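# Set the control box dial to 6

## Task

Rotate the dial on the control box until it points to 6, and make sure the control box is still upright afterwards.

## Robot and tools

Robot: two arms on a table, left_arm (base near y = +0.34 m) and right_arm (base near y = -0.35 m). Each has a six-joint arm ending in a four-digit hand (index, middle, ring, thumb). right_arm has a right hand and left_arm a mirrored left hand. A two-camera stand sits behind the arms.

Frames. Scene frame: origin at table-top height, halfway between the nominal bases; +z up, +x forward over the table, +y toward left_arm. Arm names do not match image left/right. Each arm reports its hand pose in its own base frame. The actual bases are slightly offset and rotated from nominal: left_arm (+0.002, +0.340, +0.048), right_arm (-0.043, -0.350, +0.020). Fixed cameras and the table use the scene frame. Reported hand positions can be off by a few cm, more when the arm is stretched out.

Hand point axes (right hand): +z runs along the straight fingers toward the tips; +x crosses the palm away from the thumb (on the left hand +x points toward the thumb); +y points out of the palm face. A rigid mast near the wrist on the palm side can hit things.

execute_actions(actions, cameras). actions is a list of actions, each taking 0.5 s. An action is a table of 1 to 15 rows, one row per 1/30 s step; if fewer than 15 rows are given, the last row is held. Every row is one flat list of 48 numbers, each in [-1, 1], covering both arms even if only one moves:
- 1-6: left_arm dx, dy, dz, rx, ry, rz.
- 7-22: left hand slots. Put grasp numbers a, b, c, d in slots 7-10 and exactly 0 in slots 11-22, or the row is rejected.
- 23: left current_limit. 24: left speed.
- 25-48: same layout for right_arm and its hand.

The pose numbers are an offset, not a pose. They are measured in the Hand target's own axes, from where that Hand target stood when the action began. Every row of an action counts from that same start, not from the row before. Scale: 1.0 = 0.6 m for dx, dy, dz, and 180 degrees for the rotation vector (rx, ry, rz). All zeros means hold the current target. Sending the same offset again moves the target further.

The controller limits commanded orientation to within 40 degrees of the measured one. It also favours position over orientation when it cannot achieve both. The hand often stops short of its target, and the right arm sags under load. Waiting does not close the gap: resend, or add the missing distance. To stop pushing on something, set the target back behind the hand's current position. Near the first joint's axis, a small move can swing the whole arm.

Grasp numbers are absolute settings in [-1, 1], not offsets. All four at 0 gives an open hand.
- a curls index and middle at their outer joints.
- b bends all three fingers at the knuckle.
- c swings the thumb across the palm and draws the index toward it.
- d curls the ring finger.

To keep a hand as it is, repeat its last a, b, c, d. Zeros are a real command (open), not 'no change'.

current_limit runs linearly from 0 mA at -1 to 550 mA at +1 and caps grip force and joint speed. speed sets how fast each finger motor moves: (speed+1)/2 of 8.5 rad/s. They start at +0.4 and -0.6, and the last value sent stays in force. A finger presses only when its goal lies past the object's surface.

cameras: a list of names (cam_high 896x504, cam_low 896x504, cam_left_wrist 672x504, cam_right_wrist 672x504), ["all"], or []. By default you get images only when actions is empty. An unknown name invalidates the call.

Results:
- Per arm: end_effector_position (m) and end_effector_quat_wxyz in its base frame.
- Hand target: the commanded pose after clipping, which the next offsets count from.
- Joint positions, velocities and torques. Velocities may be written as 'within noise' or omitted.
- Per hand motor: hand_goal, hand_measured, hand_current_ma, and hand_state (moving, goal, blocked, overload).
- hand_current_limit and hand_speed.
- Step readings of end_effector_position at some control steps.
- Motor temperatures.

A call returns when the robot is still, or at most 3 s after its last action. Time spent thinking also passes in the scene, with the robot holding its last command.

zoom_image(camera, region): enlarges part of that camera's latest full image. region is [x0, y0, x1, y1] in pixels, top-left origin, at most 504 wide and 504 high. Only cameras from the newest images can be zoomed.

read_manual(section="licences"): shows licence text only and does not move anything.

finished_scene(scene=1): ends the scene permanently. The dial must read 6 and the box must remain standing without the robot touching it.

Avoid:
- Knocking the box over or pushing anything off the table.
- Slamming into or shoving hard against fixed or heavy objects.
- Letting parts drop or releasing them while moving.
- Any contact between the two arms or hands, including one hand gripping the other's fingers.
- Finger motors at 495 mA or more for 5 s: they shut down for 10 s.
- Overheating arm motors by holding loads, stretching out, or pushing toward unreachable poses. A MOTOR HOT warning appears at 85 °C; at 100 °C the arm goes limp for 30-60 s.
- Arm stops. Any stop costs time, and hand commands sent during a stop are lost.

Smooth, low-effort, quick motion is preferred.

Each tool is called after ">>>" as name(argument=value, ...), one argument or row to a line, values as JSON.

## Session

>>> execute_actions(
  actions=[],
)

Scene clock: 0.00 s.
left_arm: end_effector_position=(+0.2744, -0.5261, +0.1963) hand_goal=(+0.000, -0.754, -0.576, -0.696, +0.000, -0.754, -0.576, -0.696, +0.000, -0.754, -0.576, -0.696, -0.714, -0.678, -0.226, -0.168) hand_measured=(+0.000, -0.754, -0.576, -0.696, +0.000, -0.754, -0.576, -0.696, +0.000, -0.754, -0.576, -0.696, -0.714, -0.678, -0.226, -0.168) hand_current_ma=(+0, +0, +0, +0, +0, +0, +0, +0, +0, +0, +0, +0, +0, +0, +0, +0) hand_state=(goal, goal, goal, goal, goal, goal, goal, goal, goal, goal, goal, goal, goal, goal, goal, goal) hand_current_limit=0.40 hand_speed=-0.60 end_effector_quat_wxyz=(+0.661, -0.040, +0.717, -0.218) | right_arm: end_effector_position=(+0.5827, -0.1922, +0.2819) hand_goal=(+0.000, -0.754, -0.576, -0.696, +0.000, -0.754, -0.576, -0.696, +0.000, -0.754, -0.576, -0.696, -0.714, -0.678, -0.226, -0.168) hand_measured=(+0.000, -0.754, -0.576, -0.696, +0.000, -0.754, -0.576, -0.696, +0.000, -0.754, -0.576, -0.696, -0.714, -0.678, -0.226, -0.168) hand_current_ma=(+0, +0, +0, +0, +0, +0, +0, +0, +0, +0, +0, +0, +0, +0, +0, +0) hand_state=(goal, goal, goal, goal, goal, goal, goal, goal, goal, goal, goal, goal, goal, goal, goal, goal) hand_current_limit=0.40 hand_speed=-0.60 end_effector_quat_wxyz=(-0.141, +0.724, -0.134, +0.662)
Joint positions: left_arm=[-1.408 1.801 1.173 0.555 -1.145 -2.012] | right_arm=[-0.297 1.363 0.935 0.339 -0.322 1.935]
Joint velocities: within noise
Joint torques (N m): no reading
Motor temperatures (°C): left_arm=[27 28 22 26 24 21] | right_arm=[22 26 24 25 22 24]
Heat: left arm: hottest shoulder 28 °C; right arm: hottest shoulder 26 °C.
Hand target: left_arm +0.2755, -0.5326, +0.2029; +0.662, -0.047, +0.713, -0.225 | right_arm +0.5894, -0.1943, +0.3016; -0.139, +0.713, -0.128, +0.675

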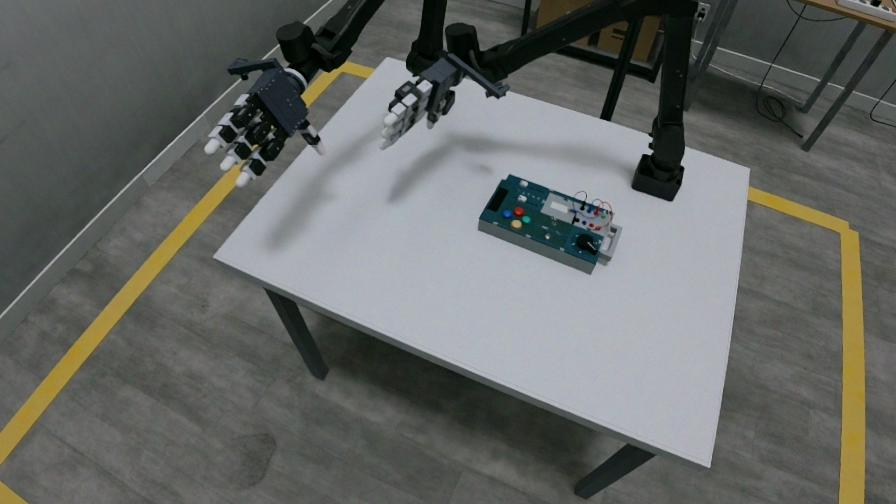

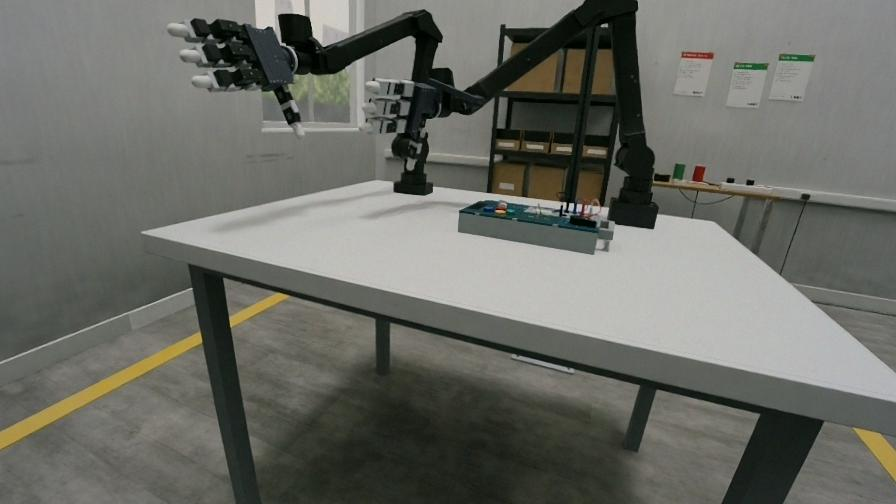

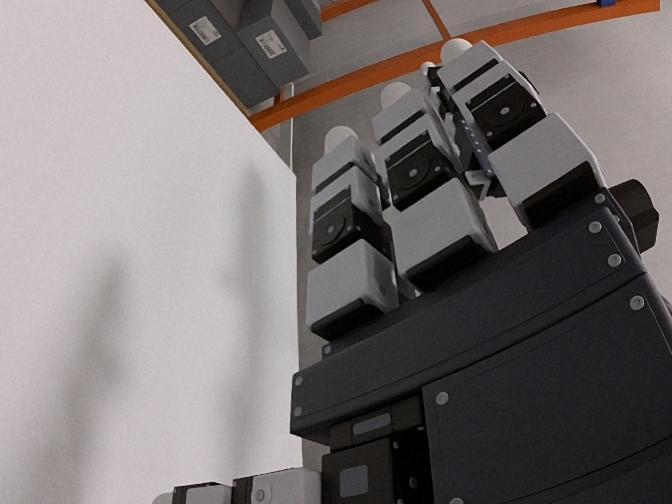

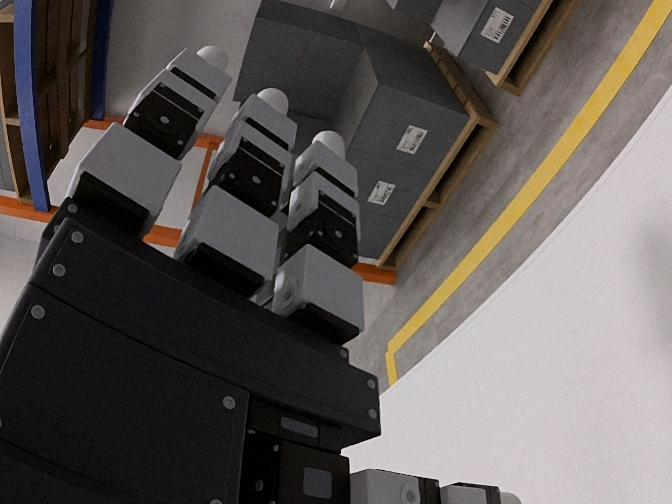

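>>> zoom_image(
  camera="cam_high",
  region=[470, 165, 640, 280],
)

>>> zoom_image(
  camera="cam_high",
  region=[565, 215, 625, 270],
)

>>> zoom_image(
  camera="cam_low",
  region=[450, 185, 630, 265],
)

Scaled by 2.965 from the camera's 896x504 image, which has a finer 1280x720 frame.

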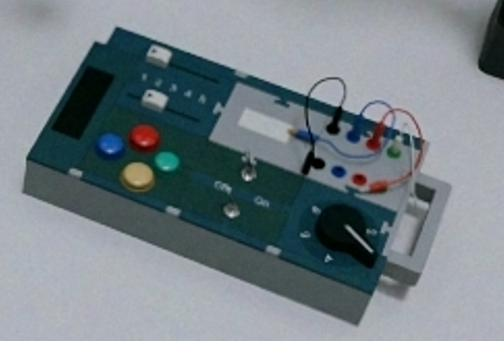

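Scaled by 8.400 from the camera's 896x504 image, which has a finer 1280x720 frame.

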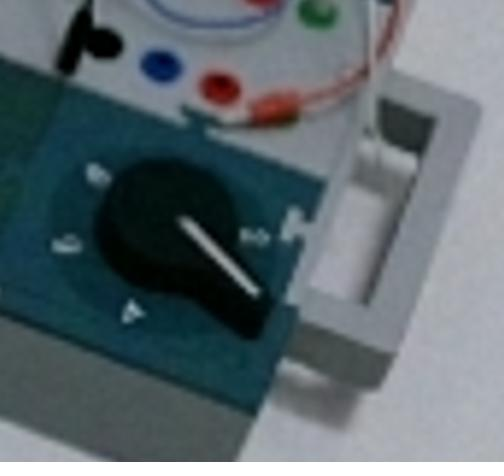

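Scaled by 2.800 from the camera's 896x504 image, which has a finer 1280x720 frame.

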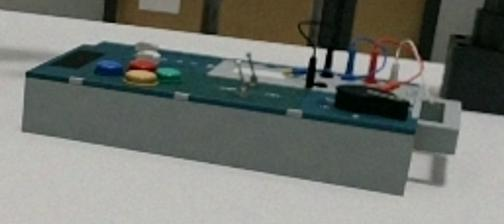

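>>> execute_actions(
  actions=[
    [[-0.027,0.024,0.0025,-0.0016,0.0185,0.0058,0,0.05,0.4,0.4,0,0,0,0,0,0,0,0,0,0,0,0,0.4,-0.6,0,0,0,0,0,0,0,0,0,0,0,0,0,0,0,0,0,0,0,0,0,0,0.4,-0.6],[-0.0542,0.0485,0.005,-0.0031,0.0369,0.0115,0,0.05,0.4,0.4,0,0,0,0,0,0,0,0,0,0,0,0,0.4,-0.6,0,0,0,0,0,0,0,0,0,0,0,0,0,0,0,0,0,0,0,0,0,0,0.4,-0.6]],
  ],
)

Scene clock: 13.27 s.
left_arm: end_effector_position=(+0.2884, -0.4945, +0.2264) hand_goal=(+0.000, -0.582, -0.336, -0.710, +0.000, -0.742, -0.570, -0.820, +0.000, -0.596, +0.060, -0.270, -0.030, -0.680, -0.130, -0.120) hand_measured=(-0.002, -0.580, -0.338, -0.706, -0.002, -0.742, -0.572, -0.818, -0.002, -0.596, +0.058, -0.272, -0.042, -0.678, -0.132, -0.122) hand_current_ma=(+0, +0, +0, +1, +0, +0, +0, +0, +0, +0, +0, -1, -6, +0, +0, +0) hand_state=(goal, goal, goal, goal, goal, goal, goal, goal, goal, goal, goal, goal, goal, goal, goal, goal) hand_current_limit=0.40 hand_speed=-0.60 end_effector_quat_wxyz=(+0.636, -0.018, +0.741, -0.214) | right_arm: end_effector_position=(+0.5827, -0.1922, +0.2819) hand_goal=(+0.000, -0.750, -0.580, -0.700, +0.000, -0.750, -0.580, -0.700, +0.000, -0.750, -0.580, -0.700, -0.710, -0.680, -0.230, -0.170) hand_measured=(+0.000, -0.748, -0.576, -0.698, -0.002, -0.748, -0.576, -0.698, -0.002, -0.748, -0.576, -0.696, -0.708, -0.678, -0.226, -0.168) hand_current_ma=(+0, +0, +1, +0, +0, +0, +1, +1, +0, +0, +1, +1, +0, +0, +1, +1) hand_state=(goal, goal, goal, goal, goal, goal, goal, goal, goal, goal, goal, goal, goal, goal, goal, goal) hand_current_limit=0.40 hand_speed=-0.60 end_effector_quat_wxyz=(-0.141, +0.724, -0.134, +0.662)
Joint positions: left_arm=[-1.365 1.658 1.129 0.324 -1.055 -2.099] | right_arm=[-0.297 1.363 0.935 0.339 -0.322 1.935]
Joint torques (N m): left_arm=[-0.73 -16.15 8.96 1.18 -0.18 -0.04] | right_arm=[-0.5 -8.12 13.9 2.41 -0.09 0.01]
Heat: left arm: hottest shoulder 30 °C; right arm: hottest shoulder 27 °C.
Hand target: left_arm +0.2890, -0.4954, +0.2215; +0.624, -0.024, +0.752, -0.212 | right_arm +0.5894, -0.1943, +0.3016; -0.139, +0.713, -0.128, +0.675
Off the commanded pose: left_arm 0.005 m, 2 deg | right_arm 0.021 m, 2 deg.
joint sent to its limit (left arm) — joint 6 (wrist roll), lower limit. The joint targets still meet the commanded pose.
Step readings (end_effector_position of left_arm | right_arm):
0: (+0.2744, -0.5261, +0.1963) | (+0.5827, -0.1922, +0.2819)
1: (+0.2744, -0.5262, +0.1963) | (+0.5827, -0.1922, +0.2819)
2: (+0.2744, -0.5273, +0.1961) | (+0.5827, -0.1922, +0.2819)
4: (+0.2749, -0.5266, +0.1959) | (+0.5827, -0.1922, +0.2819)
8: (+0.2791, -0.5073, +0.2046) | (+0.5827, -0.1922, +0.2819)
15: (+0.2888, -0.4943, +0.2279) | (+0.5827, -0.1922, +0.2819)

>>> execute_actions(
  actions=[
    [[-0.022,0.021,0.003,0.0037,0.0188,0.0115,0,0.08,0.6,0.6,0,0,0,0,0,0,0,0,0,0,0,0,0.4,-0.6,0,0,0,0,0,0,0,0,0,0,0,0,0,0,0,0,0,0,0,0,0,0,0.4,-0.6],[-0.044,0.042,0.007,0.0074,0.0376,0.023,0,0.08,0.6,0.6,0,0,0,0,0,0,0,0,0,0,0,0,0.4,-0.6,0,0,0,0,0,0,0,0,0,0,0,0,0,0,0,0,0,0,0,0,0,0,0.4,-0.6],[-0.066,0.063,0.01,0.0112,0.0563,0.0346,0,0.08,0.6,0.6,0,0,0,0,0,0,0,0,0,0,0,0,0.4,-0.6,0,0,0,0,0,0,0,0,0,0,0,0,0,0,0,0,0,0,0,0,0,0,0.4,-0.6],[-0.088,0.084,0.014,0.0149,0.0751,0.0461,0,0.08,0.6,0.6,0,0,0,0,0,0,0,0,0,0,0,0,0.4,-0.6,0,0,0,0,0,0,0,0,0,0,0,0,0,0,0,0,0,0,0,0,0,0,0.4,-0.6],[-0.1103,0.1048,0.017,0.0186,0.0939,0.0576,0,0.08,0.6,0.6,0,0,0,0,0,0,0,0,0,0,0,0,0.4,-0.6,0,0,0,0,0,0,0,0,0,0,0,0,0,0,0,0,0,0,0,0,0,0,0.4,-0.6]],
    [[-0.0153,0.0323,-0.0019,0.0047,0.0235,0.0144,0,0.115,0.9,1,0,0,0,0,0,0,0,0,0,0,0,0,0.4,-0.6,0,0,0,0,0,0,0,0,0,0,0,0,0,0,0,0,0,0,0,0,0,0,0.4,-0.6],[-0.0307,0.0646,-0.0038,0.0093,0.047,0.0288,0,0.115,0.9,1,0,0,0,0,0,0,0,0,0,0,0,0,0.4,-0.6,0,0,0,0,0,0,0,0,0,0,0,0,0,0,0,0,0,0,0,0,0,0,0.4,-0.6],[-0.046,0.0969,-0.0057,0.014,0.0704,0.0433,0,0.115,0.9,1,0,0,0,0,0,0,0,0,0,0,0,0,0.4,-0.6,0,0,0,0,0,0,0,0,0,0,0,0,0,0,0,0,0,0,0,0,0,0,0.4,-0.6],[-0.0614,0.1292,-0.0076,0.0186,0.0939,0.0577,0,0.115,0.9,1,0,0,0,0,0,0,0,0,0,0,0,0,0.4,-0.6,0,0,0,0,0,0,0,0,0,0,0,0,0,0,0,0,0,0,0,0,0,0,0.4,-0.6],[-0.0767,0.1615,-0.0095,0.0233,0.1174,0.0721,0,0.115,0.9,1,0,0,0,0,0,0,0,0,0,0,0,0,0.4,-0.6,0,0,0,0,0,0,0,0,0,0,0,0,0,0,0,0,0,0,0,0,0,0,0.4,-0.6]],
    [[0.0041,0.035,0.0009,0.0047,0.0235,0.0144,0,0.115,0.9,1,0,0,0,0,0,0,0,0,0,0,0,0,0.4,-0.6,0,0,0,0,0,0,0,0,0,0,0,0,0,0,0,0,0,0,0,0,0,0,0.4,-0.6],[0.0081,0.07,0.0019,0.0093,0.047,0.0288,0,0.115,0.9,1,0,0,0,0,0,0,0,0,0,0,0,0,0.4,-0.6,0,0,0,0,0,0,0,0,0,0,0,0,0,0,0,0,0,0,0,0,0,0,0.4,-0.6],[0.0122,0.105,0.0028,0.014,0.0704,0.0433,0,0.115,0.9,1,0,0,0,0,0,0,0,0,0,0,0,0,0.4,-0.6,0,0,0,0,0,0,0,0,0,0,0,0,0,0,0,0,0,0,0,0,0,0,0.4,-0.6],[0.0162,0.14,0.0038,0.0186,0.0939,0.0577,0,0.115,0.9,1,0,0,0,0,0,0,0,0,0,0,0,0,0.4,-0.6,0,0,0,0,0,0,0,0,0,0,0,0,0,0,0,0,0,0,0,0,0,0,0.4,-0.6],[0.0203,0.175,0.0047,0.0233,0.1174,0.0721,0,0.115,0.9,1,0,0,0,0,0,0,0,0,0,0,0,0,0.4,-0.6,0,0,0,0,0,0,0,0,0,0,0,0,0,0,0,0,0,0,0,0,0,0,0.4,-0.6]],
  ],
)

Scene clock: 18.40 s.
left_arm: end_effector_position=(+0.4126, -0.2241, +0.2485) hand_goal=(+0.000, -0.380, -0.020, -0.724, +0.000, -0.748, -0.558, -0.970, +0.000, -0.352, +1.000, +0.376, +0.820, -0.680, -0.006, -0.058) hand_measured=(-0.002, -0.384, -0.024, -0.722, -0.002, -0.746, -0.560, -0.968, -0.002, -0.358, +0.996, +0.374, +0.810, -0.680, -0.004, -0.058) hand_current_ma=(+0, -1, -1, +0, +0, +0, +0, +0, +0, -1, -1, +0, -4, +0, +0, +0) hand_state=(goal, goal, goal, goal, goal, goal, goal, goal, goal, goal, goal, goal, goal, goal, goal, goal) hand_current_limit=0.40 hand_speed=-0.60 end_effector_quat_wxyz=(+0.201, +0.358, +0.909, -0.067) | right_arm: end_effector_position=(+0.5827, -0.1922, +0.2819) hand_goal=(+0.000, -0.750, -0.580, -0.700, +0.000, -0.750, -0.580, -0.700, +0.000, -0.750, -0.580, -0.700, -0.710, -0.680, -0.230, -0.170) hand_measured=(+0.000, -0.748, -0.576, -0.698, -0.002, -0.748, -0.576, -0.698, -0.002, -0.748, -0.576, -0.696, -0.708, -0.678, -0.226, -0.168) hand_current_ma=(+0, +0, +1, +0, +0, +0, +1, +1, +0, +0, +1, +1, +0, +0, +1, +1) hand_state=(goal, goal, goal, goal, goal, goal, goal, goal, goal, goal, goal, goal, goal, goal, goal, goal) hand_current_limit=0.40 hand_speed=-0.60 end_effector_quat_wxyz=(-0.141, +0.724, -0.134, +0.662)
Joint positions: left_arm=[-0.679 1.32 1.234 -1.057 0.007 -1.5] | right_arm=[-0.297 1.363 0.935 0.339 -0.322 1.935]
Joint torques (N m): left_arm=[-1.61 -10.52 13.78 0.66 -0.1 0.15] | right_arm=[-0.5 -8.12 13.89 2.41 -0.1 0.01]
Heat: left arm: hottest shoulder 30 °C; right arm: hottest elbow 28 °C.
Hand target: left_arm +0.4242, -0.2359, +0.2682; +0.210, +0.367, +0.903, -0.072 | right_arm +0.5894, -0.1943, +0.3016; -0.139, +0.713, -0.128, +0.675
Off the commanded pose: left_arm 0.026 m, 2 deg | right_arm 0.021 m, 2 deg.
Step readings (end_effector_position of left_arm | right_arm):
0: (+0.2884, -0.4945, +0.2264) | (+0.5827, -0.1922, +0.2819)
1: (+0.2884, -0.4948, +0.2262) | (+0.5827, -0.1922, +0.2819)
2: (+0.2885, -0.4963, +0.2254) | (+0.5827, -0.1922, +0.2819)
4: (+0.2901, -0.4967, +0.2217) | (+0.5827, -0.1922, +0.2819)
8: (+0.2987, -0.4666, +0.2181) | (+0.5827, -0.1922, +0.2819)
15: (+0.3272, -0.4103, +0.2554) | (+0.5827, -0.1922, +0.2819)
16: (+0.3272, -0.4086, +0.2567) | (+0.5827, -0.1922, +0.2819)
17: (+0.3265, -0.4088, +0.2552) | (+0.5827, -0.1922, +0.2819)
19: (+0.3244, -0.4089, +0.2457) | (+0.5827, -0.1922, +0.2819)
23: (+0.3345, -0.3752, +0.2329) | (+0.5827, -0.1922, +0.2819)
30: (+0.3670, -0.3126, +0.2568) | (+0.5827, -0.1922, +0.2819)
31: (+0.3677, -0.3137, +0.2603) | (+0.5827, -0.1922, +0.2819)
32: (+0.3673, -0.3156, +0.2619) | (+0.5827, -0.1922, +0.2819)
34: (+0.3659, -0.3169, +0.2612) | (+0.5827, -0.1922, +0.2819)
38: (+0.3778, -0.2783, +0.2498) | (+0.5827, -0.1922, +0.2819)
45: (+0.4077, -0.2188, +0.2453) | (+0.5827, -0.1922, +0.2819)

>>> execute_actions(
  actions=[],
)

Scene clock: 18.83 s.
left_arm: end_effector_position=(+0.4126, -0.2241, +0.2485) hand_goal=(+0.000, -0.380, -0.020, -0.724, +0.000, -0.748, -0.558, -0.970, +0.000, -0.352, +1.000, +0.376, +0.820, -0.680, -0.006, -0.058) hand_measured=(-0.002, -0.384, -0.024, -0.722, -0.002, -0.746, -0.560, -0.968, -0.002, -0.358, +0.996, +0.374, +0.810, -0.680, -0.004, -0.058) hand_current_ma=(+0, -1, -1, +0, +0, +0, +0, +0, +0, -1, -1, +0, -4, +0, +0, +0) hand_state=(goal, goal, goal, goal, goal, goal, goal, goal, goal, goal, goal, goal, goal, goal, goal, goal) hand_current_limit=0.40 hand_speed=-0.60 end_effector_quat_wxyz=(+0.201, +0.359, +0.909, -0.067) | right_arm: end_effector_position=(+0.5827, -0.1922, +0.2819) hand_goal=(+0.000, -0.750, -0.580, -0.700, +0.000, -0.750, -0.580, -0.700, +0.000, -0.750, -0.580, -0.700, -0.710, -0.680, -0.230, -0.170) hand_measured=(+0.000, -0.748, -0.576, -0.698, -0.002, -0.748, -0.576, -0.698, -0.002, -0.748, -0.576, -0.696, -0.708, -0.678, -0.226, -0.168) hand_current_ma=(+0, +0, +1, +0, +0, +0, +1, +1, +0, +0, +1, +1, +0, +0, +1, +1) hand_state=(goal, goal, goal, goal, goal, goal, goal, goal, goal, goal, goal, goal, goal, goal, goal, goal) hand_current_limit=0.40 hand_speed=-0.60 end_effector_quat_wxyz=(-0.141, +0.724, -0.134, +0.662)
Joint positions: left_arm=[-0.679 1.32 1.234 -1.057 0.007 -1.5] | right_arm=[-0.297 1.363 0.935 0.339 -0.322 1.935]
Joint velocities: within noise
Joint torques (N m): left_arm=[-1.03 -10.87 13.83 0.72 -0.08 0.12] | right_arm=[-0.44 -8.06 13.89 2.41 -0.1 0.01]
Motor temperatures (°C): left_arm=[27 30 26 26 24 21] | right_arm=[22 27 28 25 22 23]
Heat: left arm: hottest shoulder 30 °C; right arm: hottest elbow 28 °C.
Hand target: left_arm +0.4242, -0.2359, +0.2682; +0.210, +0.367, +0.903, -0.072 | right_arm +0.5894, -0.1943, +0.3016; -0.139, +0.713, -0.128, +0.675
Off the commanded pose: left_arm 0.026 m, 2 deg | right_arm 0.021 m, 2 deg.
camera_calibration:
cam_left_wrist: T_world_to_cam=[[0.0392776, -0.955599, 0.292041, -0.334671], [-0.89656, 0.0953377, 0.43254, 0.243004], [-0.441177, -0.278821, -0.853007, 0.454849], [0, 0, 0, 1]] pos_world=[0.431682, -0.216157, 0.380618]

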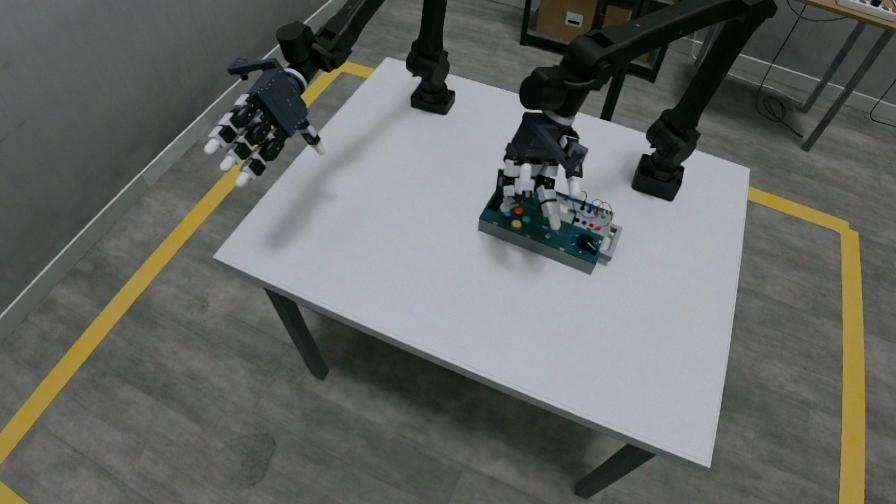

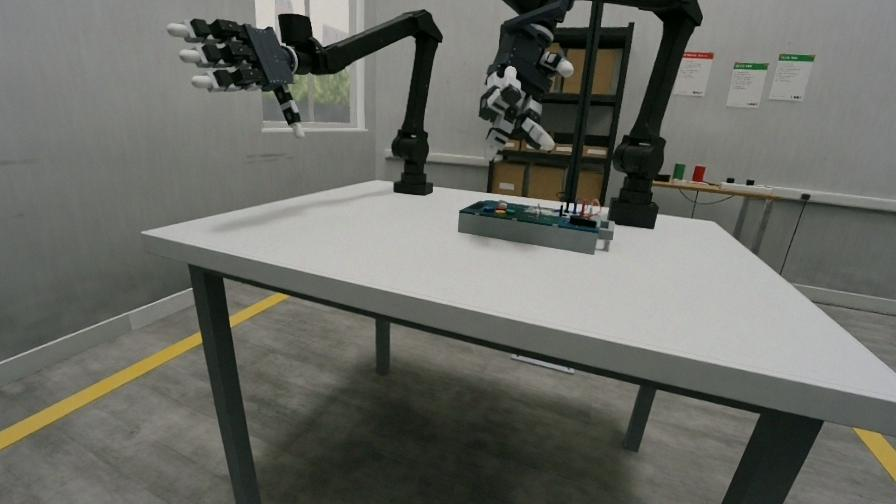

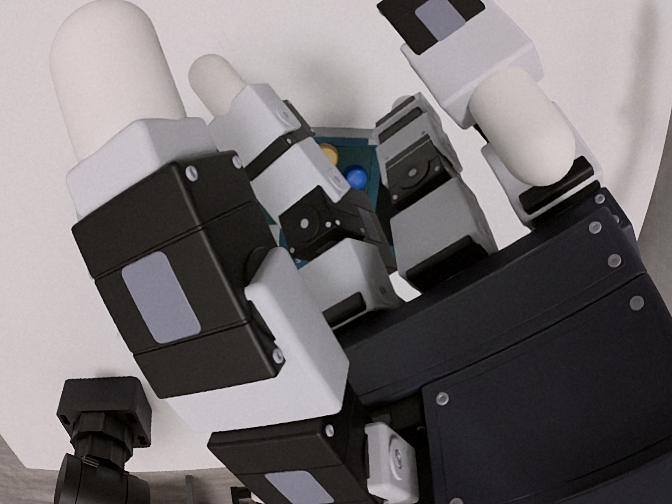

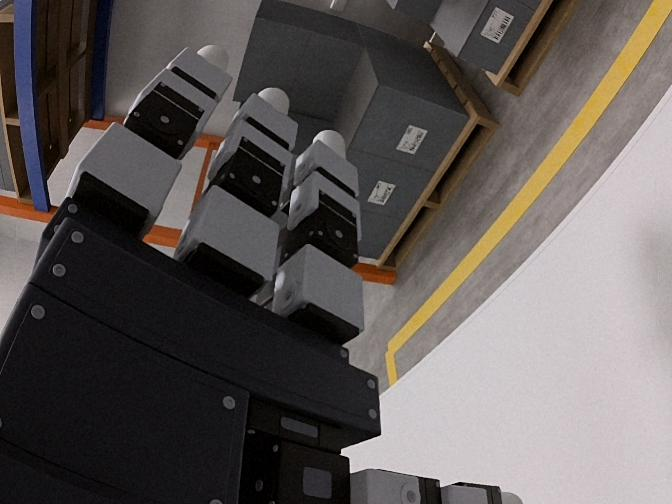

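>>> execute_actions(
  actions=[
    [[0.0124,-0.0039,-0.0061,0.0114,0.0039,0.0492,0,0.115,0.9,1,0,0,0,0,0,0,0,0,0,0,0,0,0.4,-0.6,0,0,0,0,0,0,0,0,0,0,0,0,0,0,0,0,0,0,0,0,0,0,0.4,-0.6],[0.0248,-0.0078,-0.0121,0.0229,0.0079,0.0985,0,0.115,0.9,1,0,0,0,0,0,0,0,0,0,0,0,0,0.4,-0.6,0,0,0,0,0,0,0,0,0,0,0,0,0,0,0,0,0,0,0,0,0,0,0.4,-0.6],[0.0372,-0.0117,-0.0182,0.0343,0.0118,0.1477,0,0.115,0.9,1,0,0,0,0,0,0,0,0,0,0,0,0,0.4,-0.6,0,0,0,0,0,0,0,0,0,0,0,0,0,0,0,0,0,0,0,0,0,0,0.4,-0.6]],
    [[0.0105,-0.0099,-0.0023,0.0114,0.0039,0.0492,0,0.115,0.9,1,0,0,0,0,0,0,0,0,0,0,0,0,0.4,-0.6,0,0,0,0,0,0,0,0,0,0,0,0,0,0,0,0,0,0,0,0,0,0,0.4,-0.6],[0.021,-0.0199,-0.0047,0.0229,0.0079,0.0985,0,0.115,0.9,1,0,0,0,0,0,0,0,0,0,0,0,0,0.4,-0.6,0,0,0,0,0,0,0,0,0,0,0,0,0,0,0,0,0,0,0,0,0,0,0.4,-0.6],[0.0315,-0.0298,-0.007,0.0343,0.0118,0.1477,0,0.115,0.9,1,0,0,0,0,0,0,0,0,0,0,0,0,0.4,-0.6,0,0,0,0,0,0,0,0,0,0,0,0,0,0,0,0,0,0,0,0,0,0,0.4,-0.6]],
    [[0.0063,-0.0147,0.0046,0.0114,0.0039,0.0492,0,0.115,0.9,1,0,0,0,0,0,0,0,0,0,0,0,0,0.4,-0.6,0,0,0,0,0,0,0,0,0,0,0,0,0,0,0,0,0,0,0,0,0,0,0.4,-0.6],[0.0127,-0.0293,0.0091,0.0229,0.0079,0.0985,0,0.115,0.9,1,0,0,0,0,0,0,0,0,0,0,0,0,0.4,-0.6,0,0,0,0,0,0,0,0,0,0,0,0,0,0,0,0,0,0,0,0,0,0,0.4,-0.6],[0.019,-0.044,0.0137,0.0343,0.0118,0.1477,0,0.115,0.9,1,0,0,0,0,0,0,0,0,0,0,0,0,0.4,-0.6,0,0,0,0,0,0,0,0,0,0,0,0,0,0,0,0,0,0,0,0,0,0,0.4,-0.6]],
    [[-0.0003,-0.0159,0.0101,0.0114,0.0039,0.0492,0,0.115,0.9,1,0,0,0,0,0,0,0,0,0,0,0,0,0.4,-0.6,0,0,0,0,0,0,0,0,0,0,0,0,0,0,0,0,0,0,0,0,0,0,0.4,-0.6],[-0.0005,-0.0318,0.0201,0.0229,0.0079,0.0985,0,0.115,0.9,1,0,0,0,0,0,0,0,0,0,0,0,0,0.4,-0.6,0,0,0,0,0,0,0,0,0,0,0,0,0,0,0,0,0,0,0,0,0,0,0.4,-0.6],[-0.0008,-0.0477,0.0302,0.0343,0.0118,0.1477,0,0.115,0.9,1,0,0,0,0,0,0,0,0,0,0,0,0,0.4,-0.6,0,0,0,0,0,0,0,0,0,0,0,0,0,0,0,0,0,0,0,0,0,0,0.4,-0.6]],
    [[-0.0074,-0.0131,0.0137,0.0114,0.0039,0.0492,0,0.115,0.9,1,0,0,0,0,0,0,0,0,0,0,0,0,0.4,-0.6,0,0,0,0,0,0,0,0,0,0,0,0,0,0,0,0,0,0,0,0,0,0,0.4,-0.6],[-0.0148,-0.0261,0.0275,0.0229,0.0079,0.0985,0,0.115,0.9,1,0,0,0,0,0,0,0,0,0,0,0,0,0.4,-0.6,0,0,0,0,0,0,0,0,0,0,0,0,0,0,0,0,0,0,0,0,0,0,0.4,-0.6],[-0.0222,-0.0392,0.0412,0.0343,0.0118,0.1477,0,0.115,0.9,1,0,0,0,0,0,0,0,0,0,0,0,0,0.4,-0.6,0,0,0,0,0,0,0,0,0,0,0,0,0,0,0,0,0,0,0,0,0,0,0.4,-0.6]],
  ],
  cameras=["all"],
)

Scene clock: 25.10 s.
left_arm: end_effector_position=(+0.3050, -0.1750, +0.2007) hand_goal=(+0.000, -0.380, -0.020, -0.724, +0.000, -0.748, -0.558, -0.970, +0.000, -0.352, +1.000, +0.376, +0.820, -0.680, -0.006, -0.058) hand_measured=(-0.002, -0.384, -0.024, -0.722, -0.002, -0.746, -0.560, -0.968, -0.002, -0.358, +0.996, +0.374, +0.816, -0.680, -0.004, -0.058) hand_current_ma=(+0, -1, -1, +0, +0, +0, +0, +0, +0, -1, -1, +0, -1, +0, +1, +0) hand_state=(goal, goal, goal, goal, goal, goal, goal, goal, goal, goal, goal, goal, goal, goal, goal, goal) hand_current_limit=0.40 hand_speed=-0.60 end_effector_quat_wxyz=(-0.003, +1.000, +0.004, +0.000) | right_arm: end_effector_position=(+0.5827, -0.1922, +0.2819) hand_goal=(+0.000, -0.750, -0.580, -0.700, +0.000, -0.750, -0.580, -0.700, +0.000, -0.750, -0.580, -0.700, -0.710, -0.680, -0.230, -0.170) hand_measured=(+0.000, -0.748, -0.576, -0.698, -0.002, -0.748, -0.576, -0.698, -0.002, -0.748, -0.576, -0.696, -0.708, -0.678, -0.226, -0.168) hand_current_ma=(+0, +0, +1, +0, +0, +0, +1, +1, +0, +0, +1, +1, +0, +0, +1, +1) hand_state=(goal, goal, goal, goal, goal, goal, goal, goal, goal, goal, goal, goal, goal, goal, goal, goal) hand_current_limit=0.40 hand_speed=-0.60 end_effector_quat_wxyz=(-0.141, +0.724, -0.134, +0.662)
Joint positions: left_arm=[-0.312 1.12 0.983 -1.436 -0.006 1.25] | right_arm=[-0.297 1.363 0.935 0.339 -0.322 1.935]
Joint torques (N m): left_arm=[-0.5 -6.18 8.96 0.62 0.22 0.05] | right_arm=[-0.5 -8.12 13.9 2.41 -0.1 0.01]
Heat: left arm: hottest shoulder 30 °C; right arm: hottest elbow 29 °C.
Hand target: left_arm +0.3106, -0.1749, +0.1999; +0.000, +1.000, +0.001, +0.001 | right_arm +0.5894, -0.1943, +0.3016; -0.139, +0.713, -0.128, +0.675
Off the commanded pose: left_arm 0.006 m, 1 deg | right_arm 0.021 m, 2 deg.
Step readings (end_effector_position of left_arm | right_arm):
0: (+0.4126, -0.2241, +0.2485) | (+0.5827, -0.1922, +0.2819)
1: (+0.4127, -0.2243, +0.2485) | (+0.5827, -0.1922, +0.2819)
2: (+0.4126, -0.2253, +0.2483) | (+0.5827, -0.1922, +0.2819)
4: (+0.4120, -0.2289, +0.2489) | (+0.5827, -0.1922, +0.2819)
8: (+0.4022, -0.2284, +0.2543) | (+0.5827, -0.1922, +0.2819)
15: (+0.3969, -0.2273, +0.2719) | (+0.5827, -0.1922, +0.2819)
16: (+0.3978, -0.2270, +0.2722) | (+0.5827, -0.1922, +0.2819)
17: (+0.3982, -0.2273, +0.2713) | (+0.5827, -0.1922, +0.2819)
19: (+0.3958, -0.2261, +0.2667) | (+0.5827, -0.1922, +0.2819)
23: (+0.3782, -0.2137, +0.2527) | (+0.5827, -0.1922, +0.2819)
30: (+0.3754, -0.2096, +0.2590) | (+0.5827, -0.1922, +0.2819)
31: (+0.3755, -0.2099, +0.2591) | (+0.5827, -0.1922, +0.2819)
32: (+0.3758, -0.2099, +0.2590) | (+0.5827, -0.1922, +0.2819)
34: (+0.3739, -0.2090, +0.2570) | (+0.5827, -0.1922, +0.2819)
38: (+0.3600, -0.1979, +0.2458) | (+0.5827, -0.1922, +0.2819)
45: (+0.3553, -0.1946, +0.2443) | (+0.5827, -0.1922, +0.2819)
46: (+0.3549, -0.1949, +0.2444) | (+0.5827, -0.1922, +0.2819)
47: (+0.3543, -0.1952, +0.2445) | (+0.5827, -0.1922, +0.2819)
49: (+0.3524, -0.1934, +0.2428) | (+0.5827, -0.1922, +0.2819)
53: (+0.3434, -0.1831, +0.2305) | (+0.5827, -0.1922, +0.2819)
60: (+0.3345, -0.1826, +0.2264) | (+0.5827, -0.1922, +0.2819)
61: (+0.3337, -0.1831, +0.2263) | (+0.5827, -0.1922, +0.2819)
62: (+0.3329, -0.1831, +0.2256) | (+0.5827, -0.1922, +0.2819)
64: (+0.3309, -0.1801, +0.2228) | (+0.5827, -0.1922, +0.2819)
68: (+0.3232, -0.1710, +0.2124) | (+0.5827, -0.1922, +0.2819)
75: (+0.3109, -0.1722, +0.2025) | (+0.5827, -0.1922, +0.2819)
camera_calibration:
cam_left_wrist: T_world_to_cam=[[-0.750194, 0.661207, 0.00382149, 0.312023], [0.469539, 0.528644, 0.707155, -0.23351], [0.465556, 0.532298, -0.707048, 0.216316], [0, 0, 0, 1]] pos_world=[0.243012, -0.198013, 0.316881]

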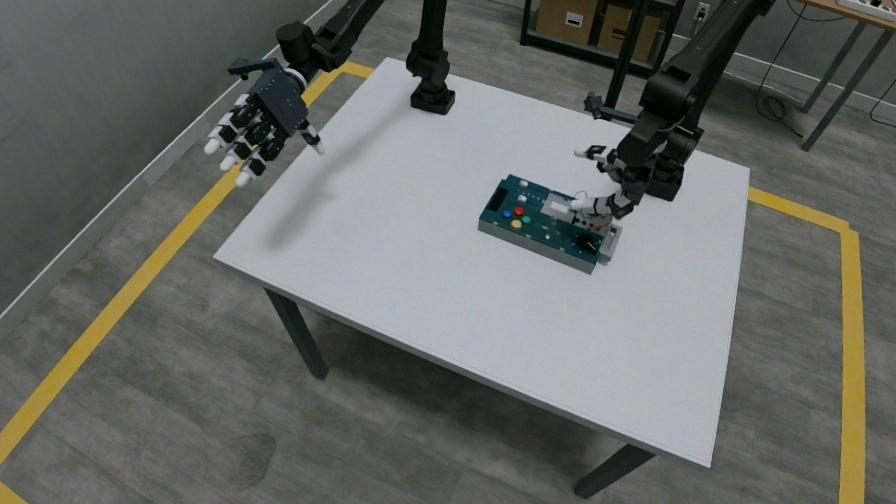

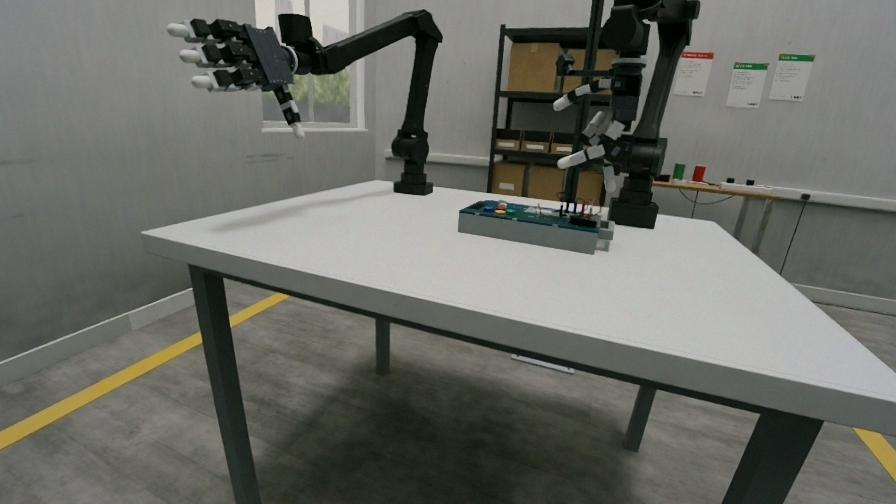

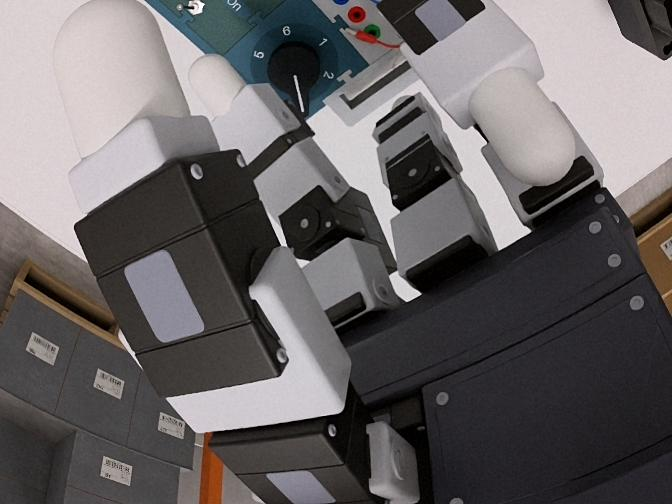

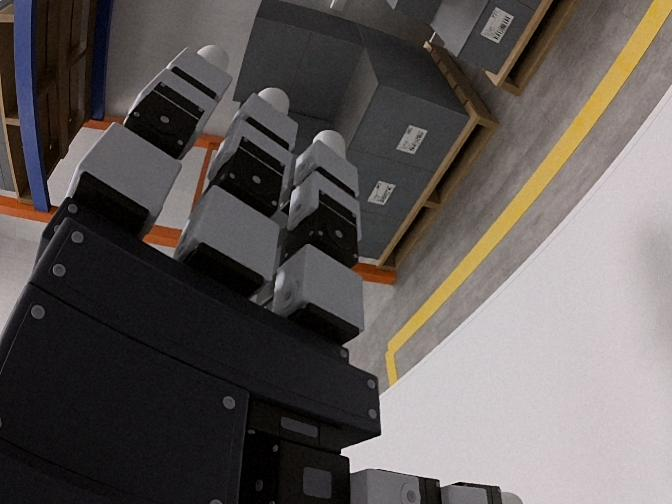

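>>> zoom_image(
  camera="cam_left_wrist",
  region=[160, 0, 420, 160],
)

>>> zoom_image(
  camera="cam_high",
  region=[540, 190, 640, 270],
)

>>> zoom_image(
  camera="cam_low",
  region=[530, 130, 650, 250],
)

Scaled by 1.938 from the camera's 672x504 image, which has a finer 960x720 frame.

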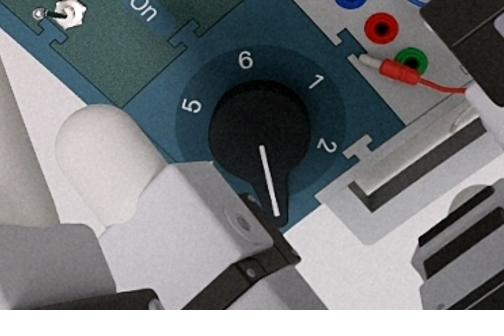

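Scaled by 5.040 from the camera's 896x504 image, which has a finer 1280x720 frame.

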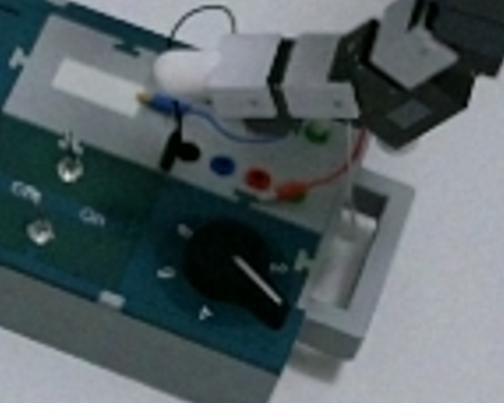

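Scaled by 4.200 from the camera's 896x504 image, which has a finer 1280x720 frame.

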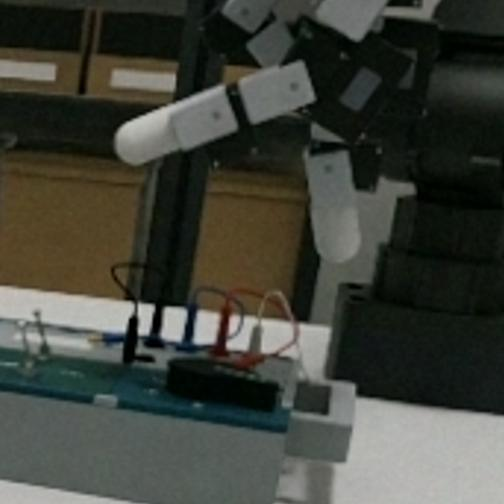

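>>> execute_actions(
  actions=[
    [[0.0337,-0.0066,0.0075,0,0,0,0.12,0.08,0.9,1,0,0,0,0,0,0,0,0,0,0,0,0,0.7,-0.6,0,0,0,0,0,0,0,0,0,0,0,0,0,0,0,0,0,0,0,0,0,0,0.4,-0.6],[0.0673,-0.0132,0.015,0,0,0,0.12,0.08,0.9,1,0,0,0,0,0,0,0,0,0,0,0,0,0.7,-0.6,0,0,0,0,0,0,0,0,0,0,0,0,0,0,0,0,0,0,0,0,0,0,0.4,-0.6]],
  ],
  cameras=["all"],
)

Scene clock: 30.03 s.
left_arm: end_effector_position=(+0.3335, -0.1628, +0.1714) hand_goal=(+0.000, -0.440, +0.098, -0.602, +0.000, -0.780, -0.372, -0.796, +0.000, -0.418, +1.000, +0.396, +0.808, -0.680, -0.006, -0.034) hand_measured=(-0.002, -0.442, +0.090, -0.606, -0.002, -0.776, -0.376, -0.798, -0.002, -0.420, +0.996, +0.394, +0.810, -0.680, -0.004, -0.034) hand_current_ma=(+0, +0, -3, -1, +0, +1, -1, +0, +0, +0, -1, +0, +0, +0, +1, +0) hand_state=(goal, goal, goal, goal, goal, goal, goal, goal, goal, goal, goal, goal, goal, goal, goal, goal) hand_current_limit=0.70 hand_speed=-0.60 end_effector_quat_wxyz=(-0.008, +1.000, +0.004, -0.026) | right_arm: end_effector_position=(+0.5827, -0.1922, +0.2819) hand_goal=(+0.000, -0.750, -0.580, -0.700, +0.000, -0.750, -0.580, -0.700, +0.000, -0.750, -0.580, -0.700, -0.710, -0.680, -0.230, -0.170) hand_measured=(+0.000, -0.748, -0.576, -0.698, -0.002, -0.748, -0.576, -0.698, -0.002, -0.748, -0.576, -0.696, -0.708, -0.678, -0.226, -0.168) hand_current_ma=(+0, +0, +1, +0, +0, +0, +1, +1, +0, +0, +1, +1, +0, +0, +1, +1) hand_state=(goal, goal, goal, goal, goal, goal, goal, goal, goal, goal, goal, goal, goal, goal, goal, goal) hand_current_limit=0.40 hand_speed=-0.60 end_effector_quat_wxyz=(-0.141, +0.724, -0.134, +0.662)
Joint positions: left_arm=[-0.247 1.237 1 -1.389 -0.003 1.315] | right_arm=[-0.297 1.363 0.935 0.339 -0.322 1.935]
Joint torques (N m): left_arm=[-1.49 -8.59 11.86 0.4 0.23 0.13] | right_arm=[-0.5 -8.12 13.9 2.4 -0.09 0.01]
Heat: left arm: hottest shoulder 30 °C; right arm: hottest elbow 30 °C.
Hand target: left_arm +0.3509, -0.1670, +0.1911; +0.000, +1.000, +0.001, +0.001 | right_arm +0.5894, -0.1943, +0.3016; -0.139, +0.713, -0.128, +0.675
Off the commanded pose: left_arm 0.027 m, 3 deg | right_arm 0.021 m, 2 deg.
Step readings (end_effector_position of left_arm | right_arm):
0: (+0.3050, -0.1750, +0.2007) | (+0.5827, -0.1922, +0.2819)
1: (+0.3049, -0.1750, +0.2007) | (+0.5827, -0.1922, +0.2819)
2: (+0.3055, -0.1750, +0.2004) | (+0.5827, -0.1922, +0.2819)
4: (+0.3105, -0.1722, +0.1964) | (+0.5827, -0.1922, +0.2819)
8: (+0.3254, -0.1633, +0.1787) | (+0.5827, -0.1922, +0.2819)
15: (+0.3312, -0.1619, +0.1680) | (+0.5827, -0.1922, +0.2819)
camera_calibration:
cam_left_wrist: T_world_to_cam=[[-0.748916, 0.660878, 0.0486312, 0.317307], [0.505103, 0.521804, 0.687453, -0.242084], [0.428946, 0.539409, -0.724599, 0.19228], [0, 0, 0, 1]] pos_world=[0.277435, -0.187098, 0.290316]

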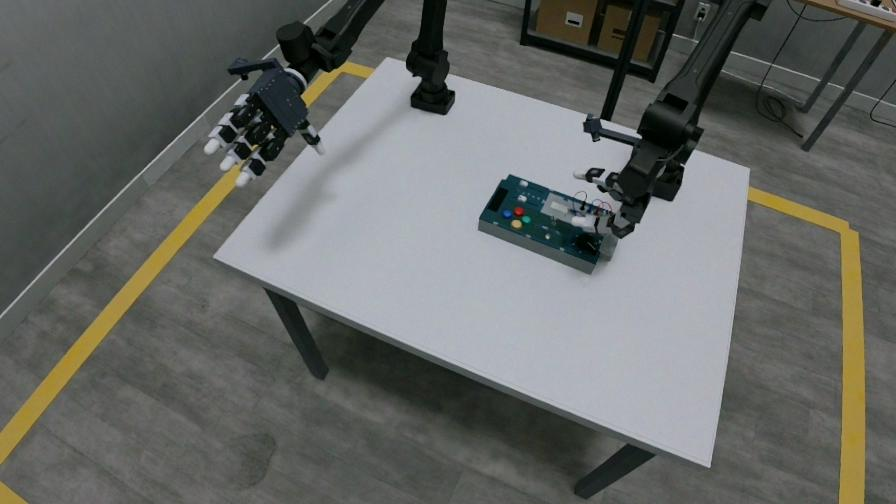

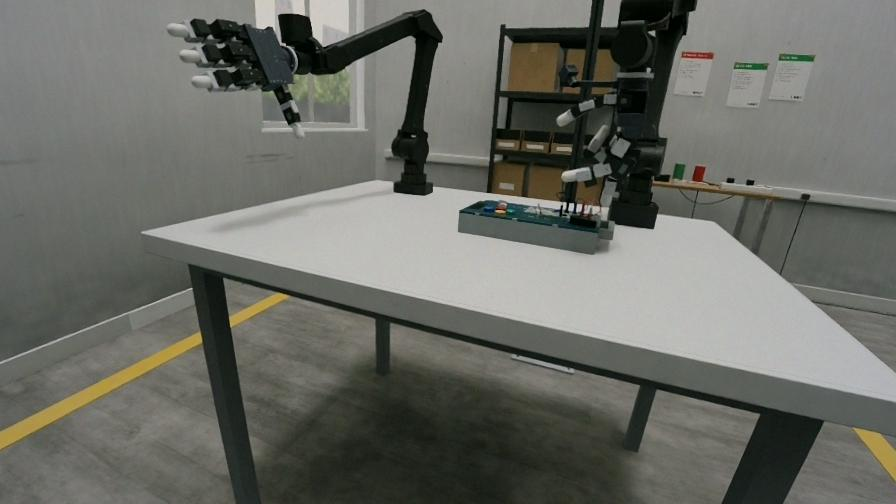

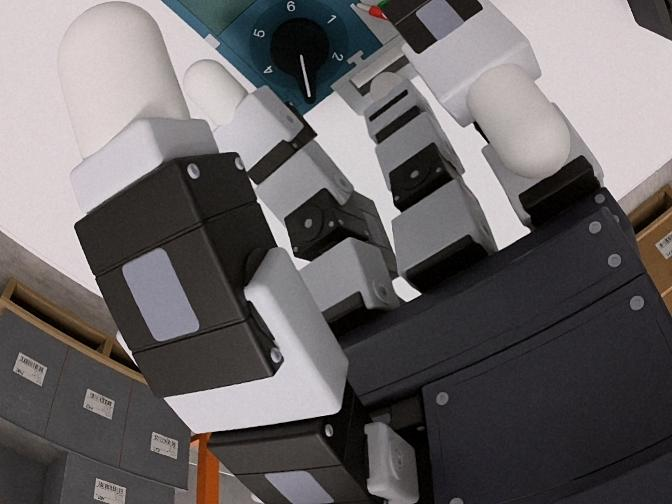

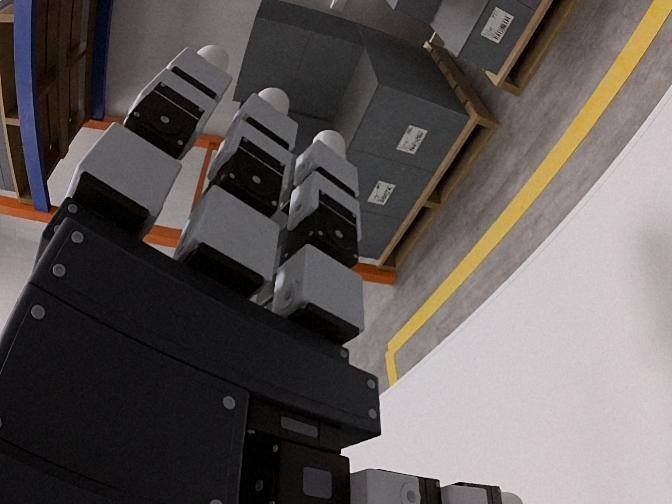

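>>> zoom_image(
  camera="cam_left_wrist",
  region=[200, 0, 460, 160],
)

>>> zoom_image(
  camera="cam_low",
  region=[550, 150, 650, 250],
)

>>> zoom_image(
  camera="cam_high",
  region=[550, 190, 640, 270],
)

Scaled by 1.938 from the camera's 672x504 image, which has a finer 960x720 frame.

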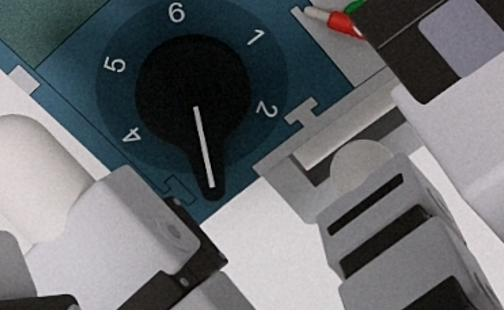

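Scaled by 5.040 from the camera's 896x504 image, which has a finer 1280x720 frame.

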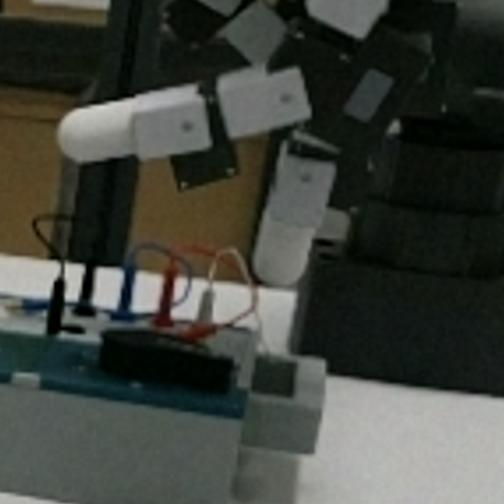

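Scaled by 5.600 from the camera's 896x504 image, which has a finer 1280x720 frame.

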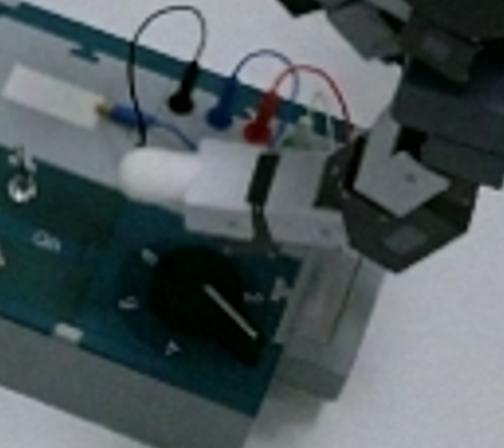

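>>> execute_actions(
  actions=[
    [[0.015,0.0058,0.0108,0,0,0,0.12,0.08,0.9,1,0,0,0,0,0,0,0,0,0,0,0,0,0.7,-0.6,0,0,0,0,0,0,0,0,0,0,0,0,0,0,0,0,0,0,0,0,0,0,0.4,-0.6],[0.03,0.0117,0.0217,0,0,0,0.12,0.08,0.9,1,0,0,0,0,0,0,0,0,0,0,0,0,0.7,-0.6,0,0,0,0,0,0,0,0,0,0,0,0,0,0,0,0,0,0,0,0,0,0,0.4,-0.6]],
  ],
  cameras=["cam_low","cam_left_wrist"],
)

>>> zoom_image(
  camera="cam_left_wrist",
  region=[200, 0, 460, 160],
)

>>> zoom_image(
  camera="cam_low",
  region=[550, 150, 650, 250],
)

Scene clock: 31.90 s.
left_arm: end_effector_position=(+0.3510, -0.1674, +0.1620) hand_goal=(+0.000, -0.440, +0.098, -0.602, +0.000, -0.780, -0.372, -0.796, +0.000, -0.418, +1.000, +0.396, +0.808, -0.680, -0.006, -0.034) hand_measured=(-0.002, -0.442, +0.090, -0.606, -0.002, -0.776, -0.376, -0.798, -0.002, -0.420, +0.996, +0.394, +0.810, -0.680, -0.004, -0.034) hand_current_ma=(+0, +0, -3, -1, +0, +1, -1, +0, +0, +0, -1, +0, +0, +0, +1, +0) hand_state=(goal, goal, goal, goal, goal, goal, goal, goal, goal, goal, goal, goal, goal, goal, goal, goal) hand_current_limit=0.70 hand_speed=-0.60 end_effector_quat_wxyz=(-0.007, +1.000, +0.004, -0.021) | right_arm: end_effector_position=(+0.5827, -0.1922, +0.2819) hand_goal=(+0.000, -0.750, -0.580, -0.700, +0.000, -0.750, -0.580, -0.700, +0.000, -0.750, -0.580, -0.700, -0.710, -0.680, -0.230, -0.170) hand_measured=(+0.000, -0.748, -0.576, -0.698, -0.002, -0.748, -0.576, -0.698, -0.002, -0.748, -0.576, -0.696, -0.708, -0.678, -0.226, -0.168) hand_current_ma=(+0, +0, +1, +0, +0, +0, +1, +1, +0, +0, +1, +1, +0, +0, +1, +1) hand_state=(goal, goal, goal, goal, goal, goal, goal, goal, goal, goal, goal, goal, goal, goal, goal, goal) hand_current_limit=0.40 hand_speed=-0.60 end_effector_quat_wxyz=(-0.141, +0.724, -0.134, +0.662)
Joint positions: left_arm=[-0.247 1.287 1.017 -1.346 -0.003 1.316] | right_arm=[-0.297 1.363 0.935 0.339 -0.322 1.935]
Joint torques (N m): left_arm=[-2.37 -8.47 11.85 0.42 0.23 0] | right_arm=[-0.44 -8.12 13.89 2.41 -0.1 0.01]
Heat: left arm: hottest shoulder 30 °C; right arm: hottest elbow 30 °C.
Hand target: left_arm +0.3691, -0.1740, +0.1783; +0.000, +1.000, +0.001, +0.001 | right_arm +0.5894, -0.1943, +0.3016; -0.139, +0.713, -0.128, +0.675
Off the commanded pose: left_arm 0.025 m, 3 deg | right_arm 0.021 m, 2 deg.
Step readings (end_effector_position of left_arm | right_arm):
0: (+0.3334, -0.1629, +0.1714) | (+0.5827, -0.1922, +0.2819)
1: (+0.3335, -0.1629, +0.1714) | (+0.5827, -0.1922, +0.2819)
2: (+0.3338, -0.1629, +0.1714) | (+0.5827, -0.1922, +0.2819)
4: (+0.3365, -0.1637, +0.1712) | (+0.5827, -0.1922, +0.2819)
8: (+0.3466, -0.1663, +0.1678) | (+0.5827, -0.1922, +0.2819)
15: (+0.3507, -0.1674, +0.1617) | (+0.5827, -0.1922, +0.2819)
camera_calibration:
cam_left_wrist: T_world_to_cam=[[-0.748851, 0.66152, 0.0401703, 0.335407], [0.499443, 0.523457, 0.690326, -0.240314], [0.435637, 0.537014, -0.722382, 0.17731], [0, 0, 0, 1]] pos_world=[0.29395, -0.191302, 0.280507]
Images, in order (width x height): cam_low 896x504, cam_left_wrist 672x504.

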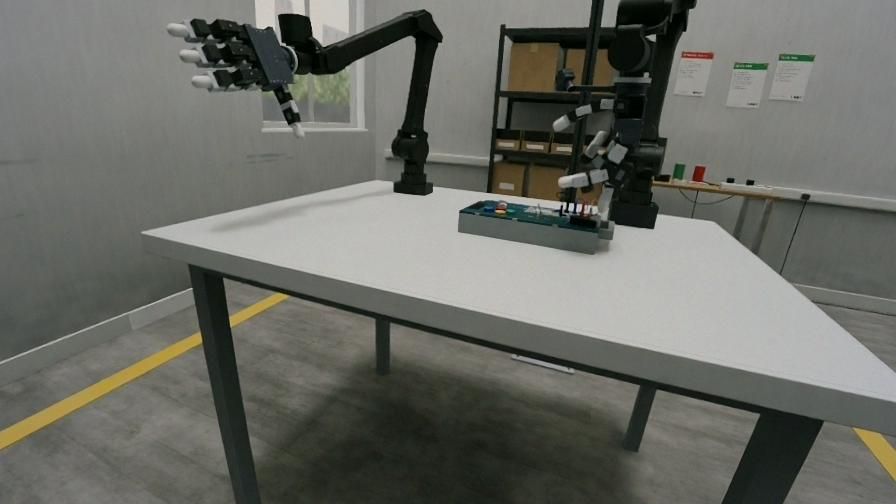

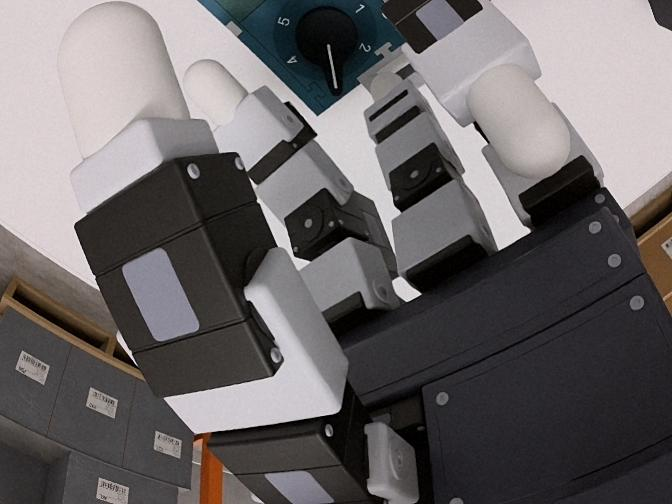

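Scaled by 1.938 from the camera's 672x504 image, which has a finer 960x720 frame.

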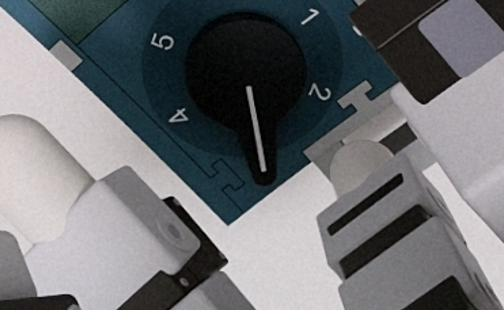

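Scaled by 5.040 from the camera's 896x504 image, which has a finer 1280x720 frame.

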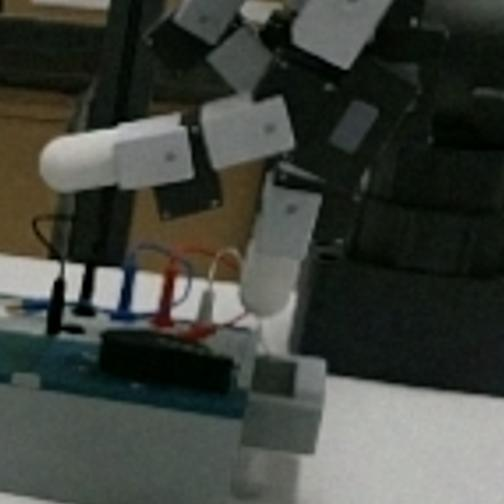

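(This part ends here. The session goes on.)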